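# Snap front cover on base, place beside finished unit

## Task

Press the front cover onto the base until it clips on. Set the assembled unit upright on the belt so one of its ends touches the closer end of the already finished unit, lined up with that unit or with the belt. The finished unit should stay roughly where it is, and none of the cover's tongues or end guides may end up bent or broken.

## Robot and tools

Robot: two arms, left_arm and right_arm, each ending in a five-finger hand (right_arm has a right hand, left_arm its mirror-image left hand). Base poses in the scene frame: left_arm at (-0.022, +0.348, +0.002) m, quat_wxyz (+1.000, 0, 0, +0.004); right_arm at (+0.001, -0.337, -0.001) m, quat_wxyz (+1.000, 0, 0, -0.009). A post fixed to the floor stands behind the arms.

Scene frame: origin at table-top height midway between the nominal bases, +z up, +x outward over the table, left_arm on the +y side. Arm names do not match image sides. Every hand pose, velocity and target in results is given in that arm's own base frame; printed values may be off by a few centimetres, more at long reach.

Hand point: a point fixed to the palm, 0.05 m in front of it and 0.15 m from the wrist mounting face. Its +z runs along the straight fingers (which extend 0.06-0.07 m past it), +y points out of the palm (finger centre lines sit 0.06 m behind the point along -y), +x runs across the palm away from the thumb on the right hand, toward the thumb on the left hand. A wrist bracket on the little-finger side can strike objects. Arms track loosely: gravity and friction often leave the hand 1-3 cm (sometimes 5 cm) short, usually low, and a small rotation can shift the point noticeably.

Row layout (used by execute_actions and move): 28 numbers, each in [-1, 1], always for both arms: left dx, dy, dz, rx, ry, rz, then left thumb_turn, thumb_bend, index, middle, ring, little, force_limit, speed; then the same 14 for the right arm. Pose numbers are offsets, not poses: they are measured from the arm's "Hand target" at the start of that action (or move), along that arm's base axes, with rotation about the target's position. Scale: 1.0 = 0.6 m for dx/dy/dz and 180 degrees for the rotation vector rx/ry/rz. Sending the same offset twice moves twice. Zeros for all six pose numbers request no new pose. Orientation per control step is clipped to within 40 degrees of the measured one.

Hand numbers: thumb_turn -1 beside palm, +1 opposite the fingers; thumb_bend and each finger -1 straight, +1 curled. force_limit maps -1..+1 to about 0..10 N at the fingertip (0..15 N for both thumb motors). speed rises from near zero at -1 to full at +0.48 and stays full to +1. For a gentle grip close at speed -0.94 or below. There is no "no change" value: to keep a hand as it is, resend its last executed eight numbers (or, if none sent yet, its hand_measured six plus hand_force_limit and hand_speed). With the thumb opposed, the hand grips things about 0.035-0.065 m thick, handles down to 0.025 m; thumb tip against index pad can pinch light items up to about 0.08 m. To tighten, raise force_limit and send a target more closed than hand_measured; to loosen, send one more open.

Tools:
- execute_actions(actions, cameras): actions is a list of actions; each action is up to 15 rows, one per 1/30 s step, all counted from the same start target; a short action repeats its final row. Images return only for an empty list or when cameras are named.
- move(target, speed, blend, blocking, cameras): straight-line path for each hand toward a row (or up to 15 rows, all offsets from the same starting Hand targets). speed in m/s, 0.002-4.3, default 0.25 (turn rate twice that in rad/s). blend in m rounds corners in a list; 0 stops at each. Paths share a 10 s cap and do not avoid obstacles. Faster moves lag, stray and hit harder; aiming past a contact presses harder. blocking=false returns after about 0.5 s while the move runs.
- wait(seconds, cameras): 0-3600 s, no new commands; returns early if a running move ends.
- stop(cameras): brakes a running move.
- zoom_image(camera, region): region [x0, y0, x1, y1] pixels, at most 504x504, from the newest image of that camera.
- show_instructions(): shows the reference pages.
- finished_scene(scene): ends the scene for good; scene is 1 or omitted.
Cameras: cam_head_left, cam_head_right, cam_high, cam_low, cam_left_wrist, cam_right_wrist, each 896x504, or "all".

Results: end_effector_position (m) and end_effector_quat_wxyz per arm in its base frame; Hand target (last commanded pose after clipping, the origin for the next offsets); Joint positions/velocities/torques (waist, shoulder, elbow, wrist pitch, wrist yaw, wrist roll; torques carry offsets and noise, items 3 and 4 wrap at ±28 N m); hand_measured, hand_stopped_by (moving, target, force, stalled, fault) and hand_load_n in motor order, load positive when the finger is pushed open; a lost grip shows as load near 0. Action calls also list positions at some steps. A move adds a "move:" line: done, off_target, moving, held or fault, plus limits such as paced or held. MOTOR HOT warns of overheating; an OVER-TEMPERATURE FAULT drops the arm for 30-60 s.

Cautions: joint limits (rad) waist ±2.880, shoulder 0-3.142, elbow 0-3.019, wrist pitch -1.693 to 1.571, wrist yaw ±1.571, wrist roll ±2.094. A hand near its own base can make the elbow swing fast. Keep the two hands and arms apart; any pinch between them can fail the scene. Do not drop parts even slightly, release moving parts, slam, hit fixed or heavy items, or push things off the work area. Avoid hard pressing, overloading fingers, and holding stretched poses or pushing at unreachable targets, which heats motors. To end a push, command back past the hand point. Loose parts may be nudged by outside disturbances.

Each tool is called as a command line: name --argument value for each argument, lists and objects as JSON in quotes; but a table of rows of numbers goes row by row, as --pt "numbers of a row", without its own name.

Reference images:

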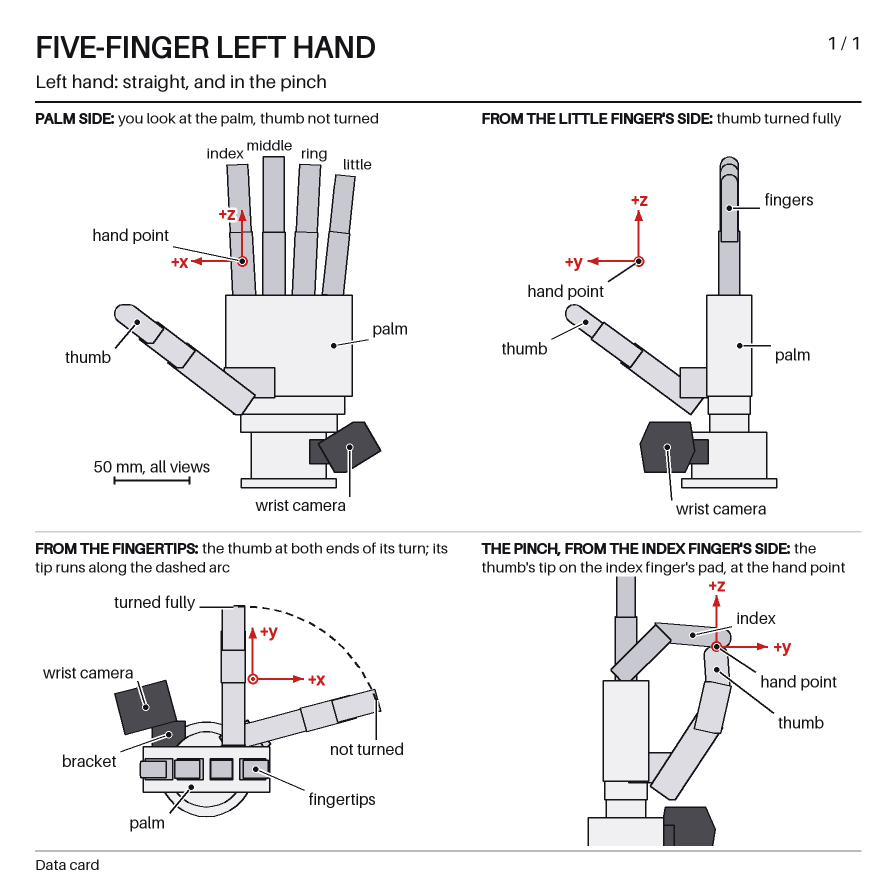

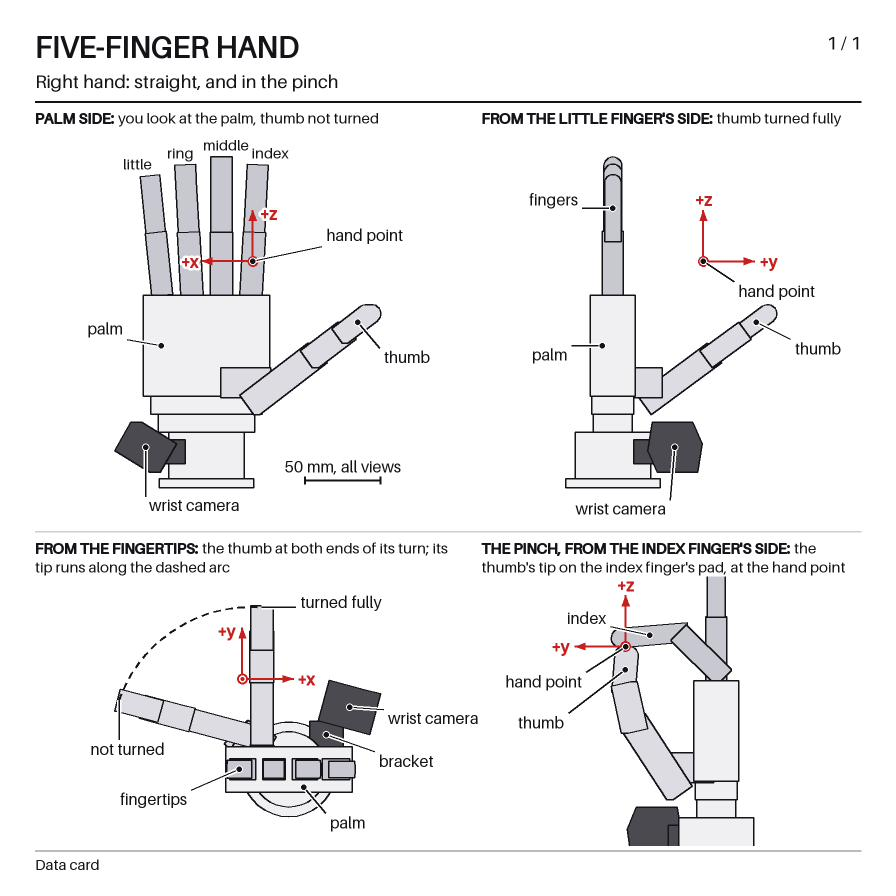

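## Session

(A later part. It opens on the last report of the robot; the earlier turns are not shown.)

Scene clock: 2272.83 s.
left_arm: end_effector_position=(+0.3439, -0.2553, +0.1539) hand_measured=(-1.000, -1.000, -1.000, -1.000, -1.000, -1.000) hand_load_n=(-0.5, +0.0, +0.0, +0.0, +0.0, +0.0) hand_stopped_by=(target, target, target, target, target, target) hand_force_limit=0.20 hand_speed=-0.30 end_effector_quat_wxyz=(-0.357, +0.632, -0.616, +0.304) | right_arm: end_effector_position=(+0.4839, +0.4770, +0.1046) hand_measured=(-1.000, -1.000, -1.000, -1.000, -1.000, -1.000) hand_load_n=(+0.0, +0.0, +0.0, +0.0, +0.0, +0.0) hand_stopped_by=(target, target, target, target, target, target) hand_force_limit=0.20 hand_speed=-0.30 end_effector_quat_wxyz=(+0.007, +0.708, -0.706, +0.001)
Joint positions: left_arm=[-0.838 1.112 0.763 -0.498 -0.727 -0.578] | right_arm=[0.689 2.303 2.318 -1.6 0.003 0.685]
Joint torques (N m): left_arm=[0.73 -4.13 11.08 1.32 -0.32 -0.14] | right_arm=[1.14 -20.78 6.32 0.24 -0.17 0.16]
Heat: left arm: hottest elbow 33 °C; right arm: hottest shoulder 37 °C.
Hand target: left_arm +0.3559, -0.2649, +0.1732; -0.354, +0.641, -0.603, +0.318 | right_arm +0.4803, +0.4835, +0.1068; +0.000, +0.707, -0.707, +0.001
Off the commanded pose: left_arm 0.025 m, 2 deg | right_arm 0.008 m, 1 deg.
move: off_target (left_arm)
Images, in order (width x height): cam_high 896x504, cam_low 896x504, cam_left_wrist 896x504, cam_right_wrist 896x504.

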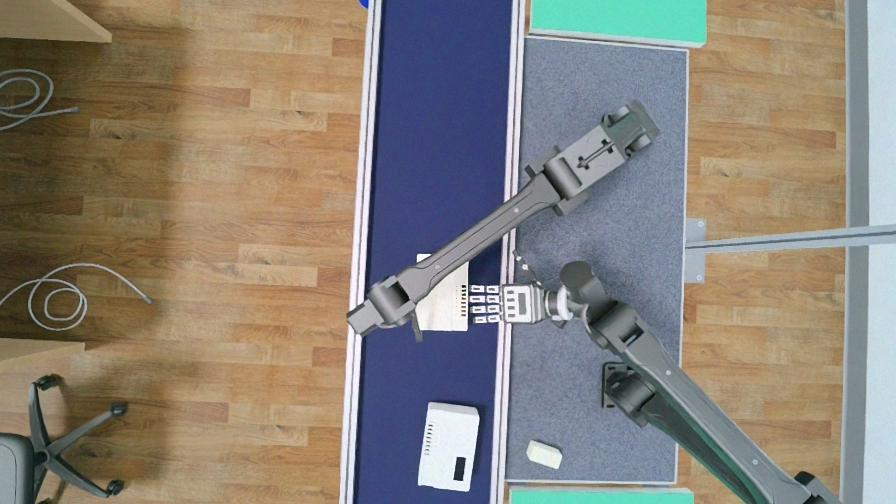

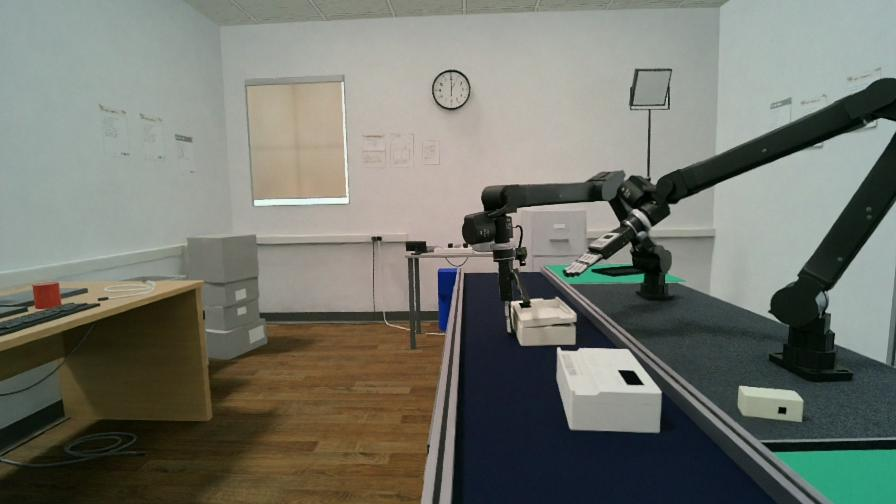

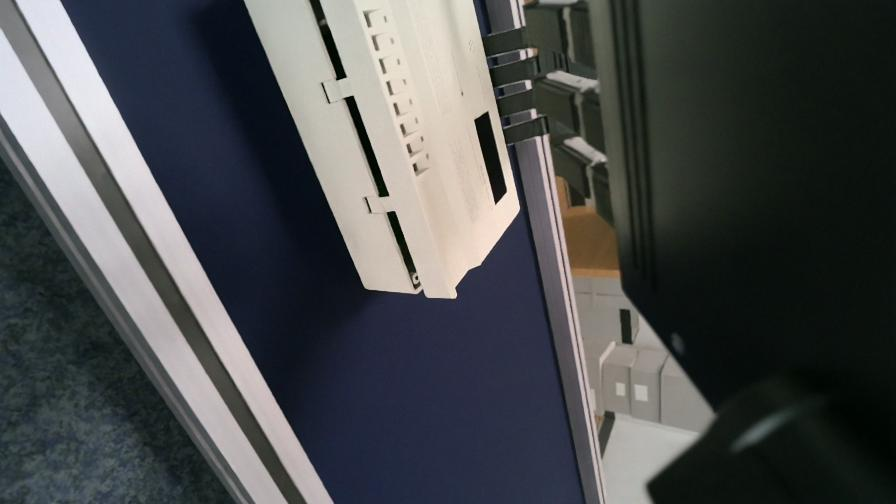

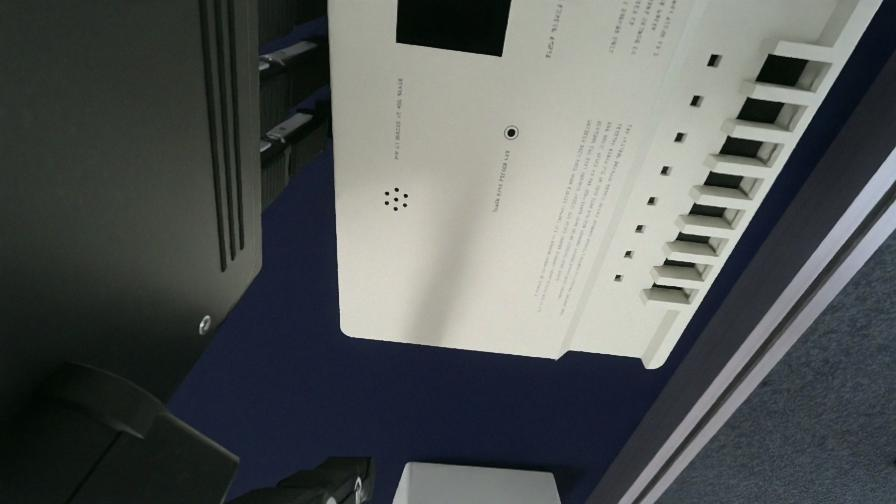

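move --pt "0.033 -0.05 0 0 0 0 -1 -1 -1 -1 -1 -1 0.2 -0.3 0 0 0 0 0 0 -1 -1 -1 -1 -1 -1 0.2 -0.3" --pt "0.033 -0.05 -0.1 0 0 0 -1 -1 -1 -1 -1 -1 0.2 -0.3 0 0 0 0 0 0 -1 -1 -1 -1 -1 -1 0.2 -0.3" --speed 0.08 --blend '[0.01,0]' --cameras '["cam_left_wrist","cam_low","cam_high","cam_right_wrist"]'

zoom_image --camera "cam_low" --region '[490, 240, 610, 355]'

Scene clock: 2285.83 s.
left_arm: end_effector_position=(+0.3738, -0.2884, +0.1105) hand_measured=(-1.000, -1.000, -1.000, -1.000, -1.000, -1.000) hand_load_n=(+0.0, +0.0, +0.0, +0.0, +0.0, +0.0) hand_stopped_by=(target, target, target, target, target, target) hand_force_limit=0.20 hand_speed=-0.30 end_effector_quat_wxyz=(-0.356, +0.638, -0.610, +0.306) | right_arm: end_effector_position=(+0.4839, +0.4770, +0.1046) hand_measured=(-1.000, -1.000, -1.000, -1.000, -1.000, -1.000) hand_load_n=(+0.0, +0.0, +0.0, +0.0, +0.0, +0.0) hand_stopped_by=(target, target, target, target, target, target) hand_force_limit=0.20 hand_speed=-0.30 end_effector_quat_wxyz=(+0.007, +0.708, -0.706, +0.001)
Joint positions: left_arm=[-0.838 1.299 0.785 -0.335 -0.731 -0.596] | right_arm=[0.689 2.303 2.318 -1.6 0.003 0.685]
Joint torques (N m): left_arm=[-0.67 -7.24 7.34 2.41 -0.58 -0.14] | right_arm=[1.08 -20.78 6.34 0.25 -0.17 0.16]
Heat: left arm: hottest elbow 35 °C; right arm: hottest shoulder 37 °C.
Hand target: left_arm +0.3756, -0.2950, +0.1132; -0.354, +0.641, -0.603, +0.318 | right_arm +0.4803, +0.4835, +0.1068; +0.000, +0.707, -0.707, +0.001
Off the commanded pose: left_arm 0.007 m, 2 deg | right_arm 0.008 m, 1 deg.
move: done
Images, in order (width x height): cam_high 896x504, cam_low 896x504, cam_left_wrist 896x504, cam_right_wrist 896x504.

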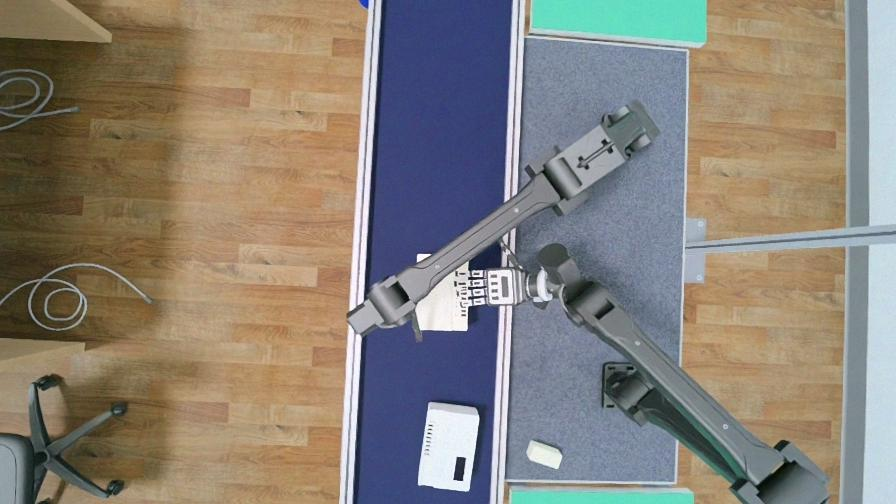

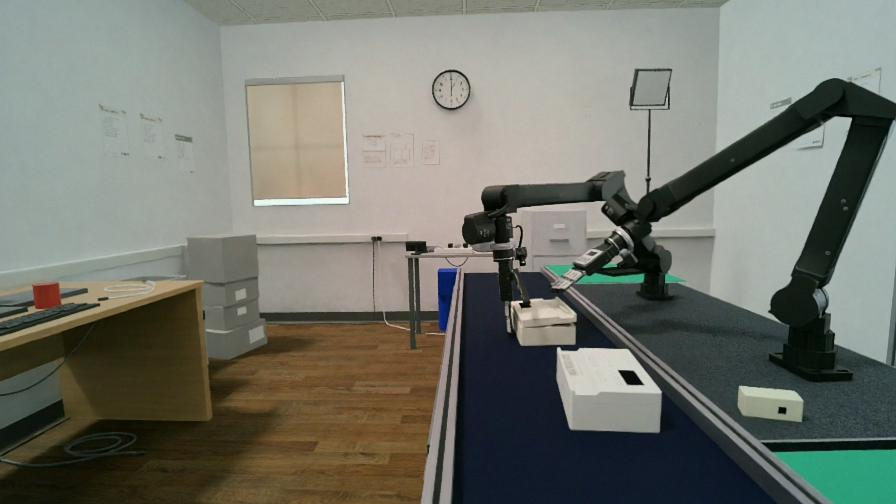

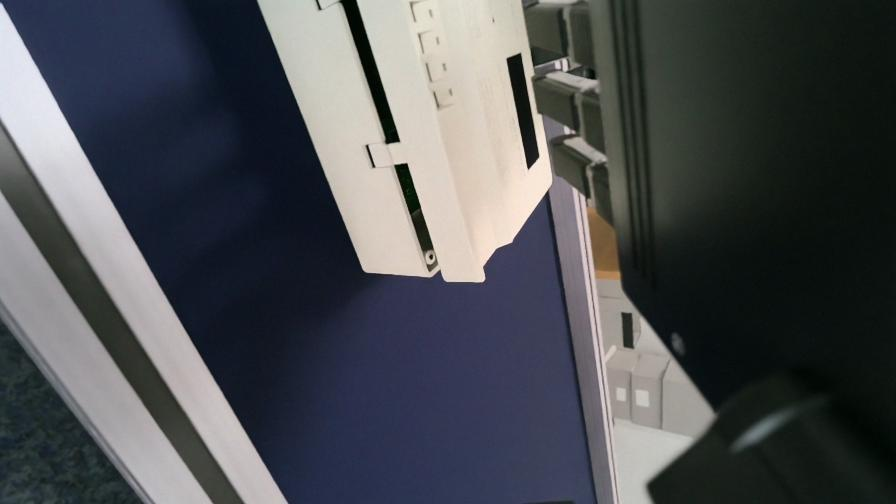

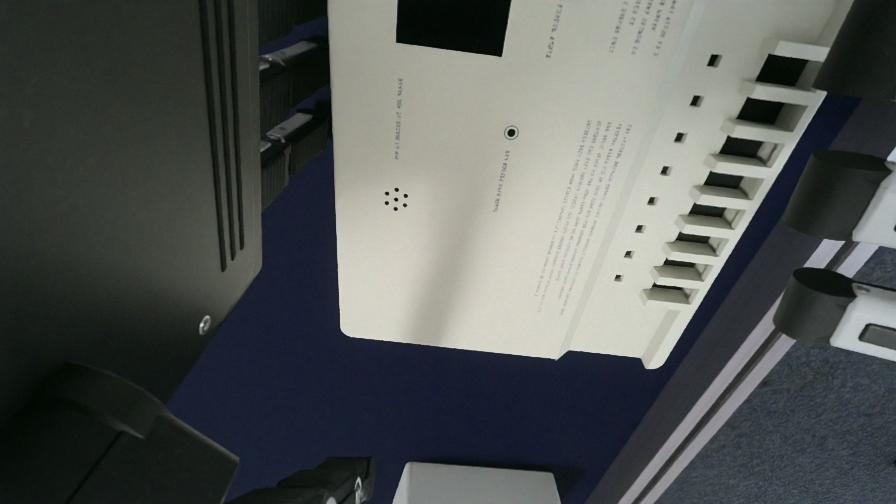

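Scaled by 4.200 from the camera's image (finer frame: 1280x720).

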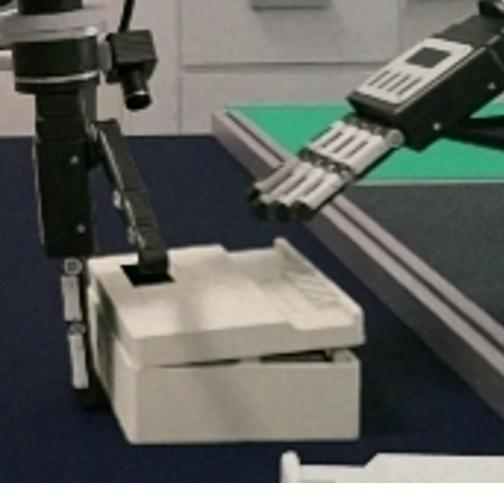

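move --target '[-0.006,0,-0.055,0,0,0,-1,-1,-1,-1,-1,-1,0.2,-0.3,0,0,0,0,0,0,-1,-1,-1,-1,-1,-1,0.2,-0.3]' --speed 0.06 --cameras '["cam_left_wrist","cam_low","cam_high"]'

zoom_image --camera "cam_low" --region '[500, 265, 600, 355]'

Scene clock: 2290.30 s.
left_arm: end_effector_position=(+0.3711, -0.2887, +0.0794) hand_measured=(-1.000, -1.000, -1.000, -1.000, -1.000, -1.000) hand_load_n=(+0.0, +0.0, -0.5, +0.0, +0.0, +0.0) hand_stopped_by=(target, target, target, target, target, target) hand_force_limit=0.20 hand_speed=-0.30 end_effector_quat_wxyz=(-0.356, +0.638, -0.609, +0.308) | right_arm: end_effector_position=(+0.4839, +0.4770, +0.1046) hand_measured=(-1.000, -1.000, -1.000, -1.000, -1.000, -1.000) hand_load_n=(+0.0, +0.0, +0.0, +0.0, +0.0, +0.0) hand_stopped_by=(target, target, target, target, target, target) hand_force_limit=0.20 hand_speed=-0.30 end_effector_quat_wxyz=(+0.007, +0.708, -0.706, +0.001)
Joint positions: left_arm=[-0.844 1.347 0.732 -0.234 -0.735 -0.602] | right_arm=[0.689 2.303 2.318 -1.6 0.003 0.685]
Joint torques (N m): left_arm=[-0.79 -7.18 6.82 2.41 -0.58 -0.15] | right_arm=[1.08 -20.78 6.34 0.25 -0.17 0.17]
Heat: left arm: hottest elbow 35 °C; right arm: hottest shoulder 37 °C.
Hand target: left_arm +0.3720, -0.2951, +0.0801; -0.354, +0.640, -0.603, +0.318 | right_arm +0.4803, +0.4835, +0.1068; +0.000, +0.707, -0.707, +0.001
Off the commanded pose: left_arm 0.006 m, 1 deg | right_arm 0.008 m, 1 deg.
move: done
Images, in order (width x height): cam_high 896x504, cam_low 896x504, cam_left_wrist 896x504.

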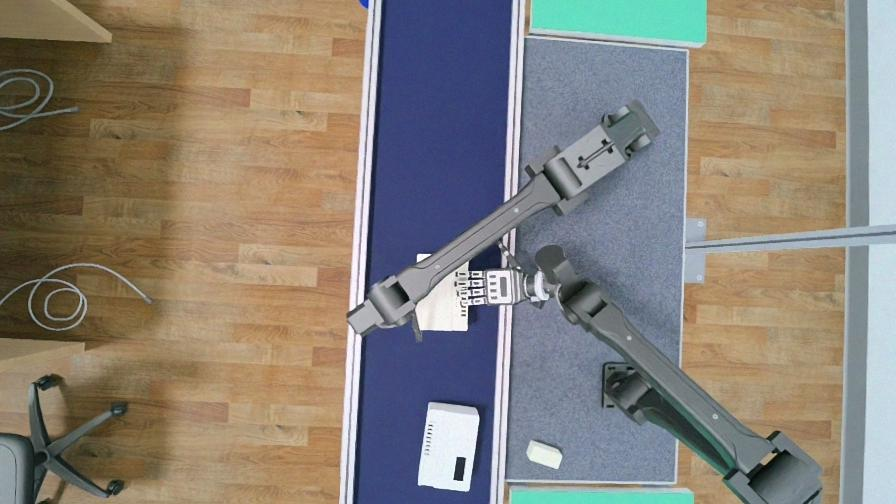

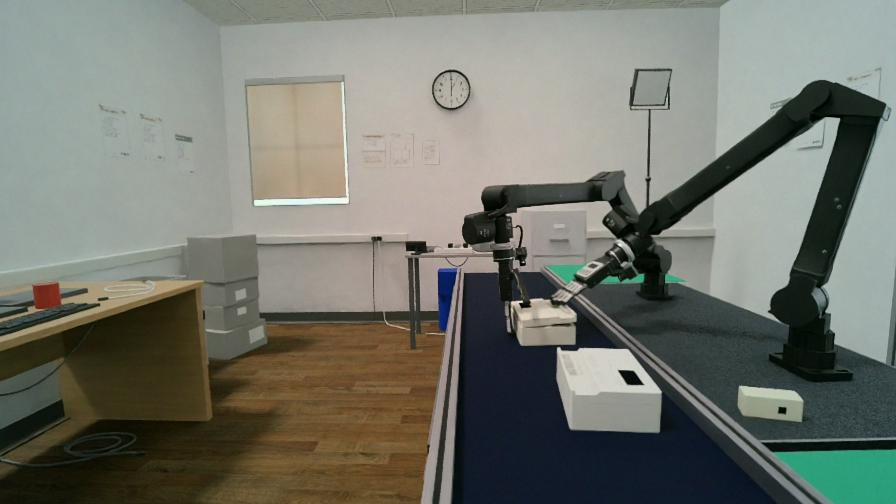

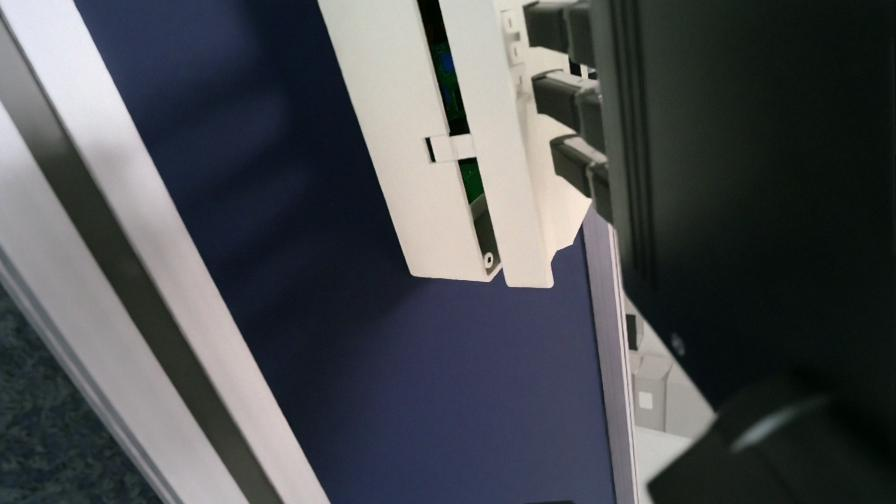

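Scaled by 5.040 from the camera's image (finer frame: 1280x720).

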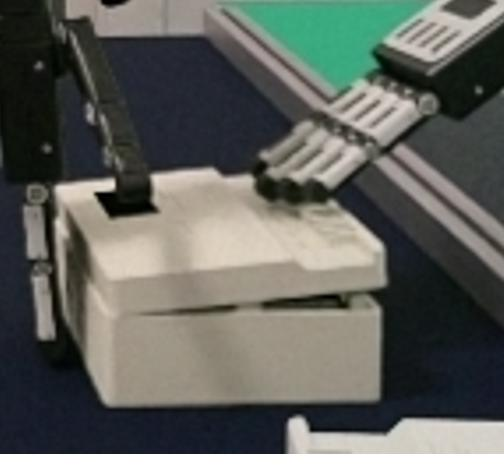

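zoom_image --camera "cam_left_wrist" --region '[400, 110, 500, 190]'

Scaled by 5.040 from the camera's image (finer frame: 1280x720).

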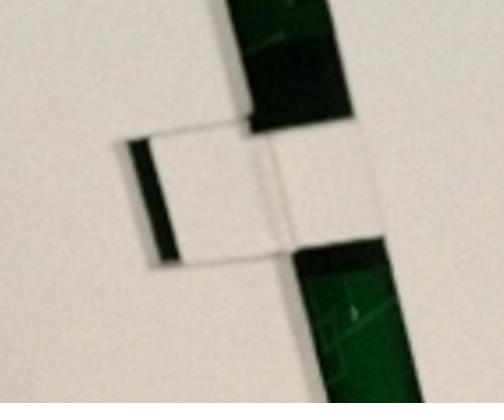

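move --target '[0,0,-0.025,0,0,0,-1,-1,-1,-1,-1,-1,0.2,-0.3,0,0,0,0,0,0,-1,-1,-1,-1,-1,-1,0.2,-0.3]' --speed 0.04 --cameras '["cam_left_wrist","cam_low"]'

zoom_image --camera "cam_low" --region '[500, 265, 600, 355]'

Scene clock: 2294.43 s.
left_arm: end_effector_position=(+0.3742, -0.2908, +0.0713) hand_measured=(-1.000, -1.000, -1.000, -1.000, -1.000, -1.000) hand_load_n=(-0.5, +0.0, -0.5, +0.0, +0.0, +0.0) hand_stopped_by=(target, target, target, target, target, target) hand_force_limit=0.20 hand_speed=-0.30 end_effector_quat_wxyz=(-0.358, +0.639, -0.604, +0.315) | right_arm: end_effector_position=(+0.4839, +0.4770, +0.1046) hand_measured=(-1.000, -1.000, -1.000, -1.000, -1.000, -1.000) hand_load_n=(+0.0, +0.0, +0.0, +0.0, +0.0, +0.0) hand_stopped_by=(target, target, target, target, target, target) hand_force_limit=0.20 hand_speed=-0.30 end_effector_quat_wxyz=(+0.007, +0.708, -0.706, +0.001)
Joint positions: left_arm=[-0.844 1.37 0.718 -0.18 -0.74 -0.602] | right_arm=[0.689 2.303 2.318 -1.6 0.003 0.685]
Joint torques (N m): left_arm=[-0.73 -6.42 6.3 2.28 -0.43 -0.16] | right_arm=[1.14 -20.78 6.32 0.25 -0.17 0.17]
Heat: left arm: hottest elbow 35 °C; right arm: hottest shoulder 37 °C.
Hand target: left_arm +0.3720, -0.2950, +0.0652; -0.354, +0.641, -0.603, +0.318 | right_arm +0.4803, +0.4835, +0.1068; +0.000, +0.707, -0.707, +0.001
Off the commanded pose: left_arm 0.008 m, 1 deg | right_arm 0.008 m, 1 deg.
move: done
Images, in order (width x height): cam_low 896x504, cam_left_wrist 896x504.

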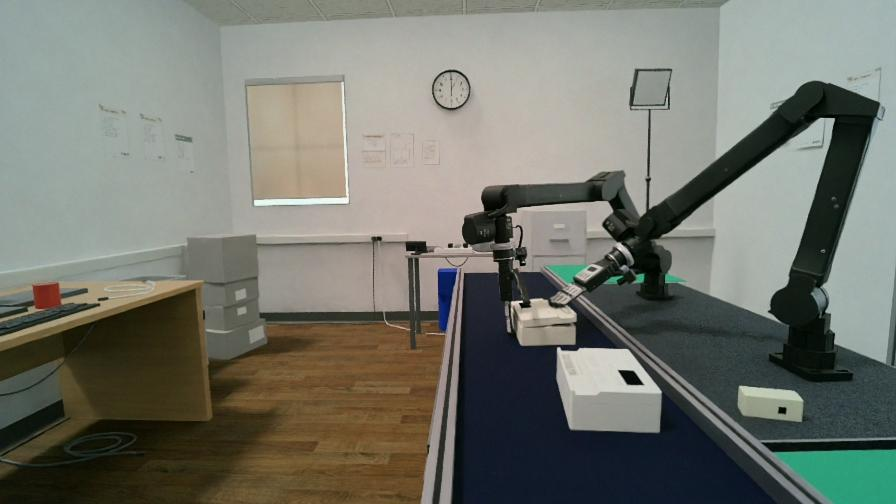

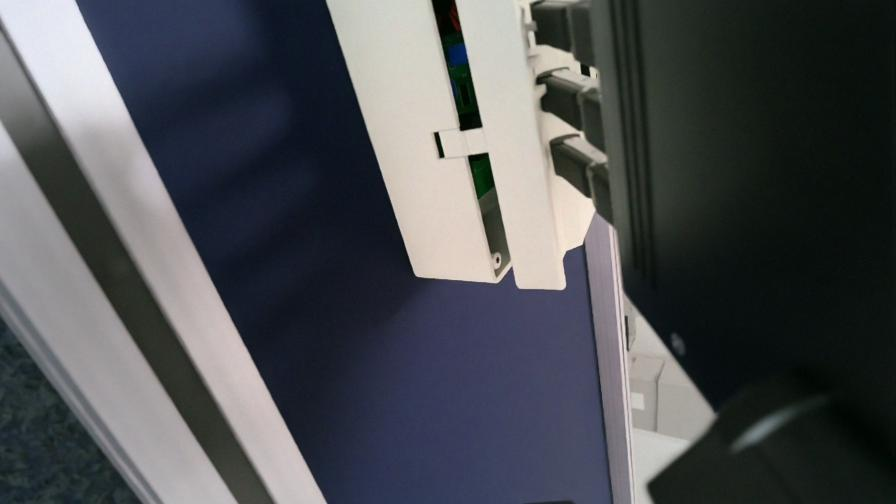

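Scaled by 5.040 from the camera's image (finer frame: 1280x720).

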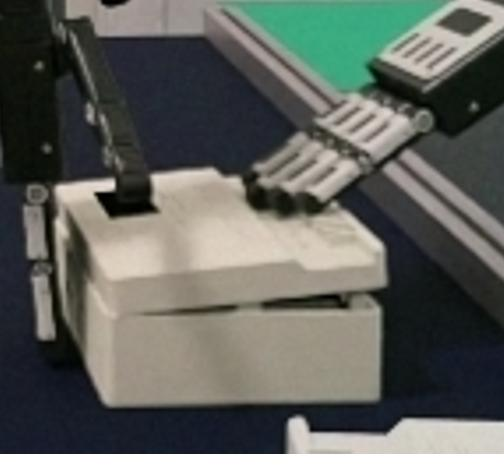

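move --target '[-0.006,0,-0.03,0,0,0,-1,-1,-1,-1,-1,-1,0.2,-0.3,0,0,0,0,0,0,-1,-1,-1,-1,-1,-1,0.2,-0.3]' --speed 0.04 --cameras '["cam_left_wrist","cam_low"]'

zoom_image --camera "cam_low" --region '[500, 265, 600, 355]'

Scene clock: 2297.60 s.
left_arm: end_effector_position=(+0.3757, -0.2927, +0.0676) hand_measured=(-1.000, -1.000, -1.000, -1.000, -1.000, -1.000) hand_load_n=(+0.0, +0.0, +0.0, +0.0, +0.0, +0.0) hand_stopped_by=(target, target, target, target, target, target) hand_force_limit=0.20 hand_speed=-0.30 end_effector_quat_wxyz=(-0.363, +0.638, -0.595, +0.327) | right_arm: end_effector_position=(+0.4839, +0.4770, +0.1046) hand_measured=(-1.000, -1.000, -1.000, -1.000, -1.000, -1.000) hand_load_n=(+0.0, +0.0, +0.0, +0.0, +0.0, +0.0) hand_stopped_by=(target, target, target, target, target, target) hand_force_limit=0.20 hand_speed=-0.30 end_effector_quat_wxyz=(+0.007, +0.708, -0.706, +0.001)
Joint positions: left_arm=[-0.852 1.38 0.698 -0.122 -0.758 -0.602] | right_arm=[0.689 2.303 2.318 -1.6 0.003 0.685]
Joint torques (N m): left_arm=[-0.79 -4.95 5.63 2.02 0.07 -0.21] | right_arm=[1.08 -20.78 6.34 0.25 -0.17 0.16]
Heat: left arm: hottest elbow 35 °C; right arm: hottest shoulder 37 °C.
Hand target: left_arm +0.3685, -0.2950, +0.0473; -0.354, +0.641, -0.603, +0.318 | right_arm +0.4803, +0.4835, +0.1068; +0.000, +0.707, -0.707, +0.001
Off the commanded pose: left_arm 0.022 m, 2 deg | right_arm 0.008 m, 1 deg.
move: off_target (left_arm)
Images, in order (width x height): cam_low 896x504, cam_left_wrist 896x504.

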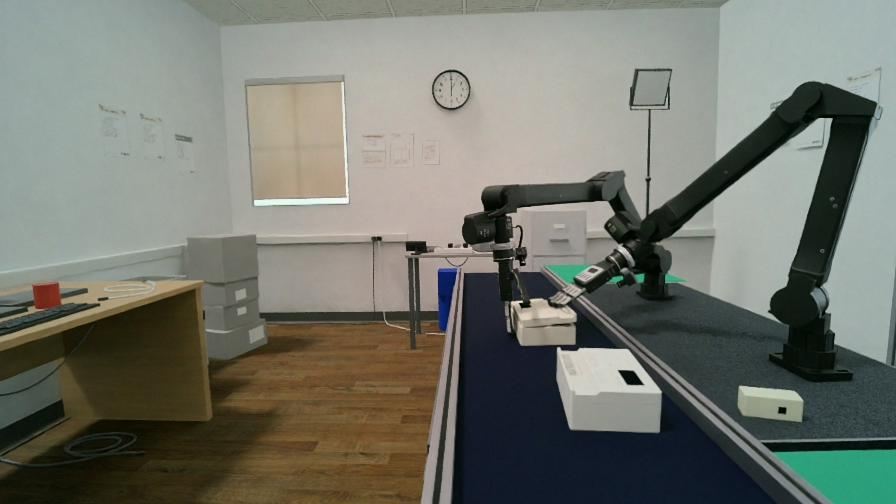

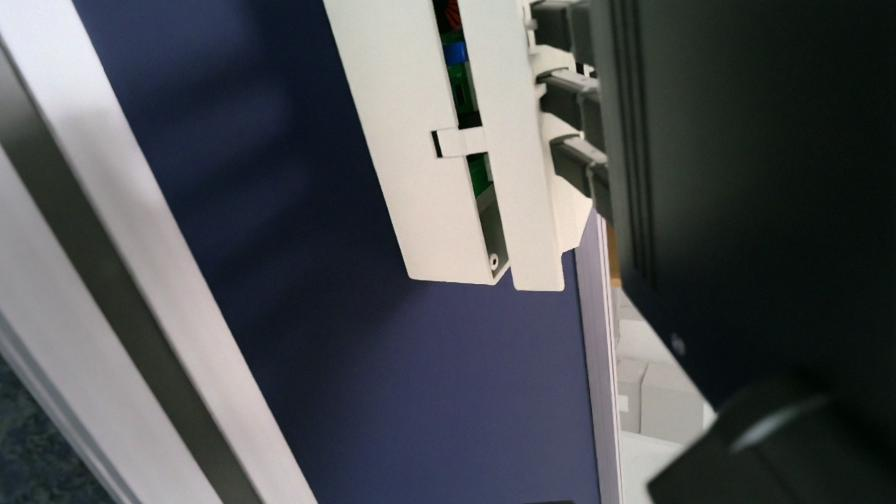

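Scaled by 5.040 from the camera's image (finer frame: 1280x720).

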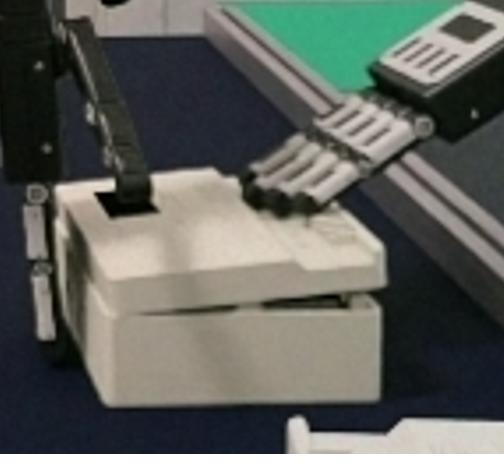

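move --target '[-0.006,0,-0.035,0,0,0,-1,-1,-1,-1,-1,-1,0.2,-0.3,0,0,0,0,0,0,-1,-1,-1,-1,-1,-1,0.2,-0.3]' --speed 0.04 --cameras '["cam_left_wrist","cam_low"]'

zoom_image --camera "cam_low" --region '[500, 265, 600, 355]'

Scene clock: 2301.17 s.
left_arm: end_effector_position=(+0.3780, -0.2953, +0.0640) hand_measured=(-1.000, -1.000, -1.000, -1.000, -1.000, -1.000) hand_load_n=(-0.5, +0.0, +0.0, +0.0, +0.0, +0.0) hand_stopped_by=(target, target, target, target, target, target) hand_force_limit=0.20 hand_speed=-0.30 end_effector_quat_wxyz=(-0.369, +0.637, -0.584, +0.341) | right_arm: end_effector_position=(+0.4839, +0.4770, +0.1046) hand_measured=(-1.000, -1.000, -1.000, -1.000, -1.000, -1.000) hand_load_n=(+0.0, +0.0, +0.5, +0.0, +0.0, +0.0) hand_stopped_by=(target, target, target, target, target, target) hand_force_limit=0.20 hand_speed=-0.30 end_effector_quat_wxyz=(+0.007, +0.708, -0.706, +0.001)
Joint positions: left_arm=[-0.86 1.396 0.677 -0.051 -0.78 -0.602] | right_arm=[0.689 2.303 2.318 -1.6 0.003 0.685]
Joint torques (N m): left_arm=[-0.85 -3.25 4.7 1.78 0.71 -0.3] | right_arm=[1.08 -20.78 6.34 0.25 -0.17 0.16]
Heat: left arm: hottest elbow 35 °C; right arm: hottest shoulder 37 °C.
Hand target: left_arm +0.3648, -0.2949, +0.0261; -0.354, +0.641, -0.603, +0.318 | right_arm +0.4803, +0.4835, +0.1068; +0.000, +0.707, -0.707, +0.001
Off the commanded pose: left_arm 0.040 m, 4 deg | right_arm 0.008 m, 1 deg.
move: off_target (left_arm)
Images, in order (width x height): cam_low 896x504, cam_left_wrist 896x504.

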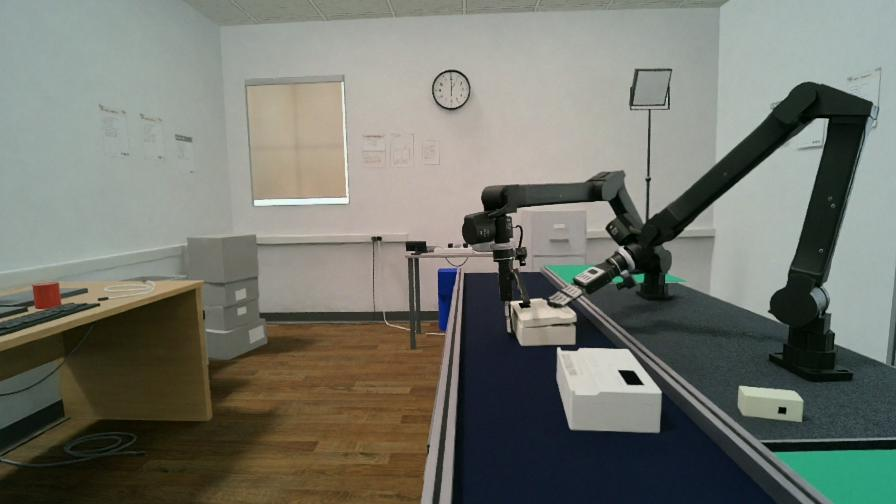

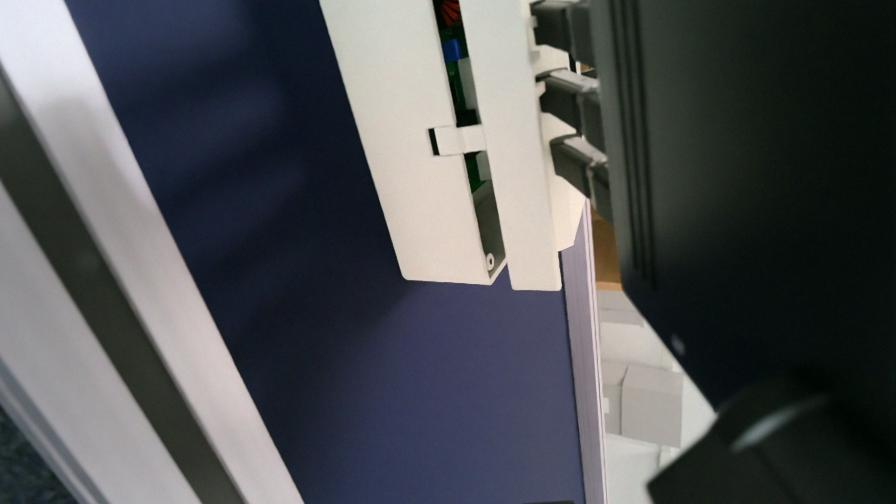

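Scaled by 5.040 from the camera's image (finer frame: 1280x720).

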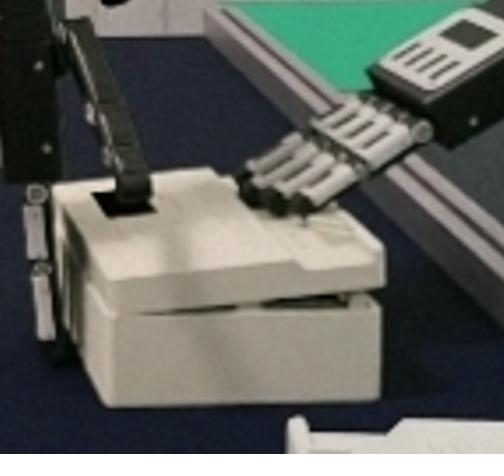

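move --target '[0,0,-0.03,0,0,0,-1,-1,-1,-1,-1,-1,0.2,-0.3,0,0,0,0,0,0,-1,-1,-1,-1,-1,-1,0.2,-0.3]' --speed 0.08 --cameras '["cam_low","cam_left_wrist","cam_high","cam_head_left","cam_head_right","cam_right_wrist"]'

Scene clock: 2315.67 s.
left_arm: end_effector_position=(+0.3835, -0.2993, +0.0617) hand_measured=(-1.000, -1.000, -1.000, -1.000, -1.000, -1.000) hand_load_n=(+0.0, +0.0, +0.0, +0.0, +0.0, +0.5) hand_stopped_by=(target, target, target, target, target, target) hand_force_limit=0.20 hand_speed=-0.30 end_effector_quat_wxyz=(-0.372, +0.638, -0.573, +0.356) | right_arm: end_effector_position=(+0.4848, +0.4778, +0.1045) hand_measured=(-1.000, -1.000, -1.000, -1.000, -1.000, -1.000) hand_load_n=(+0.0, +0.0, +0.0, +0.0, +0.0, +0.0) hand_stopped_by=(target, target, target, target, target, target) hand_force_limit=0.20 hand_speed=-0.30 end_effector_quat_wxyz=(+0.004, +0.708, -0.706, +0.001)
Joint positions: left_arm=[-0.861 1.417 0.667 0.016 -0.791 -0.602] | right_arm=[0.689 2.303 2.318 -1.595 0.003 0.685]
Joint torques (N m): left_arm=[-0.85 -2.08 3.79 1.48 1.11 -0.33] | right_arm=[1.14 -20.78 6.34 0.08 -0.16 0.16]
Heat: left arm: hottest elbow 34 °C; right arm: hottest shoulder 37 °C.
Hand target: left_arm +0.3648, -0.2951, +0.0083; -0.354, +0.640, -0.603, +0.318 | right_arm +0.4803, +0.4835, +0.1068; +0.000, +0.707, -0.707, +0.001
Off the commanded pose: left_arm 0.057 m, 6 deg | right_arm 0.008 m, 1 deg.
move: off_target (left_arm)

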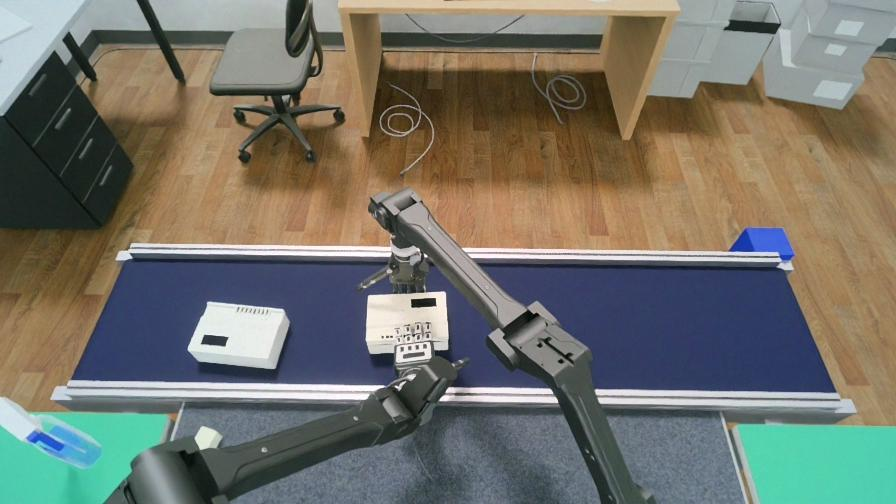

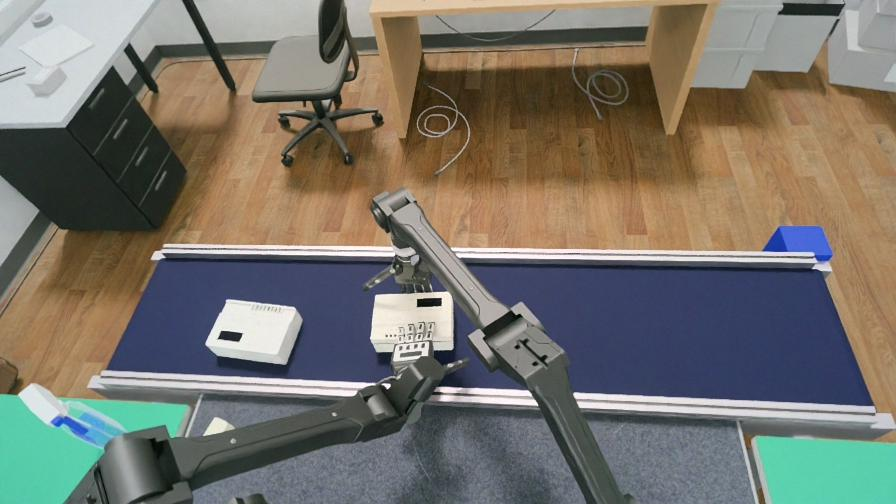

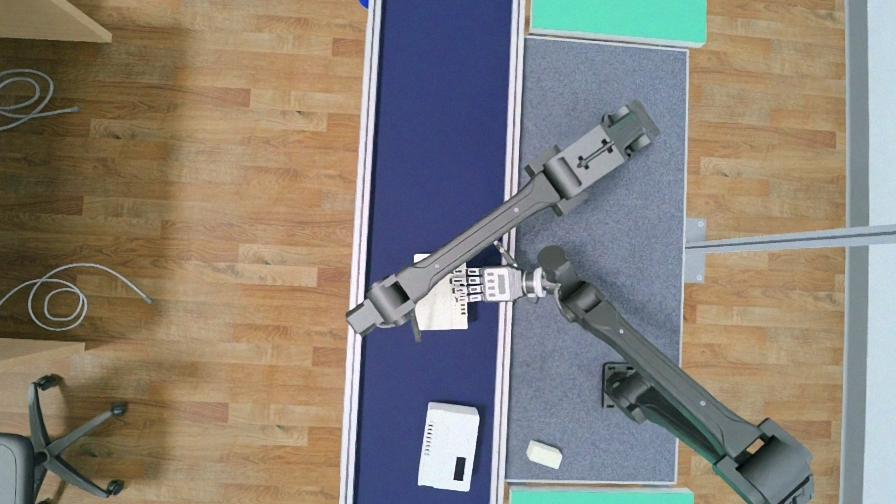

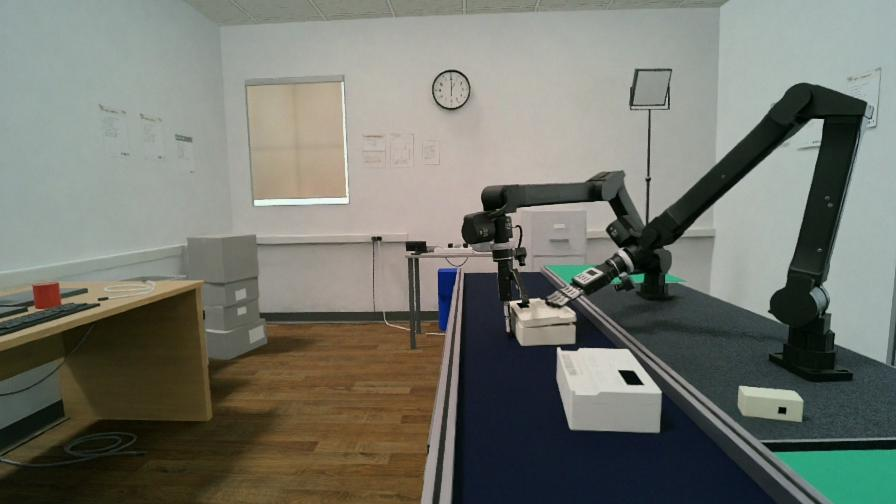

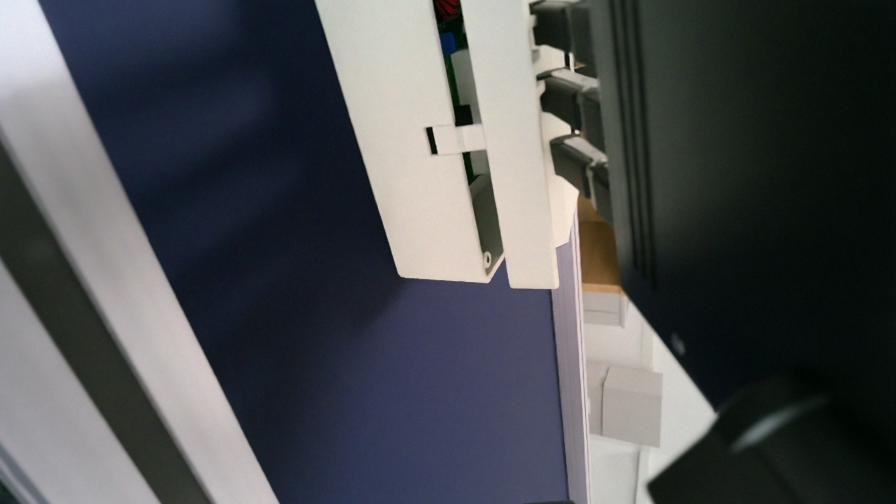

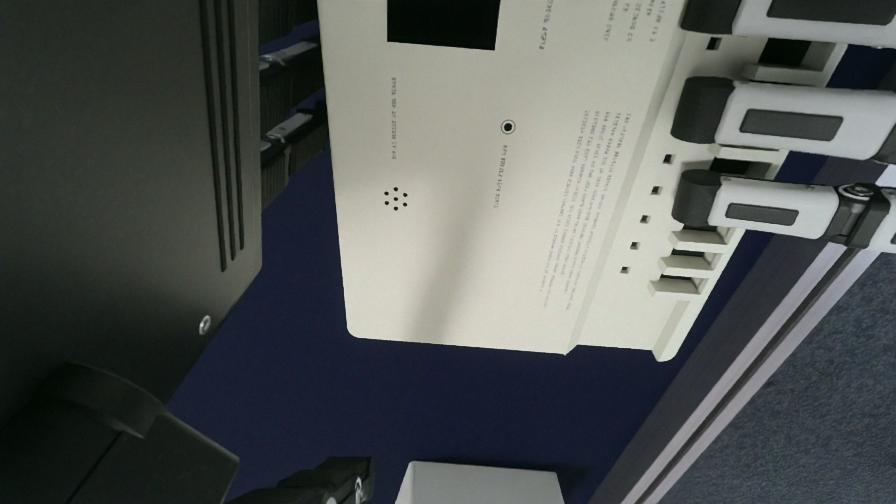

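zoom_image --camera "cam_left_wrist" --region '[400, 80, 520, 180]'

zoom_image --camera "cam_low" --region '[500, 265, 600, 355]'

Scaled by 4.200 from the camera's image (finer frame: 1280x720).

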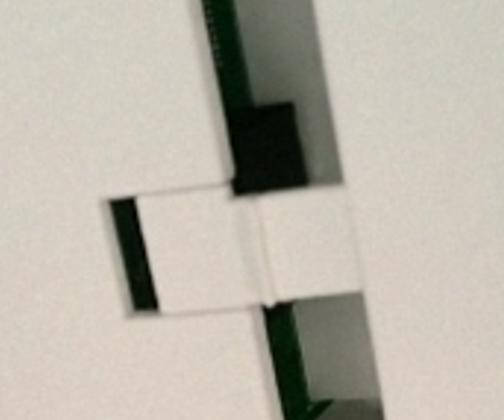

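Scaled by 5.040 from the camera's image (finer frame: 1280x720).

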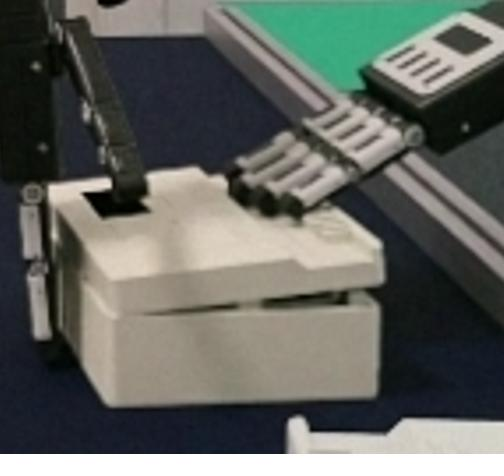

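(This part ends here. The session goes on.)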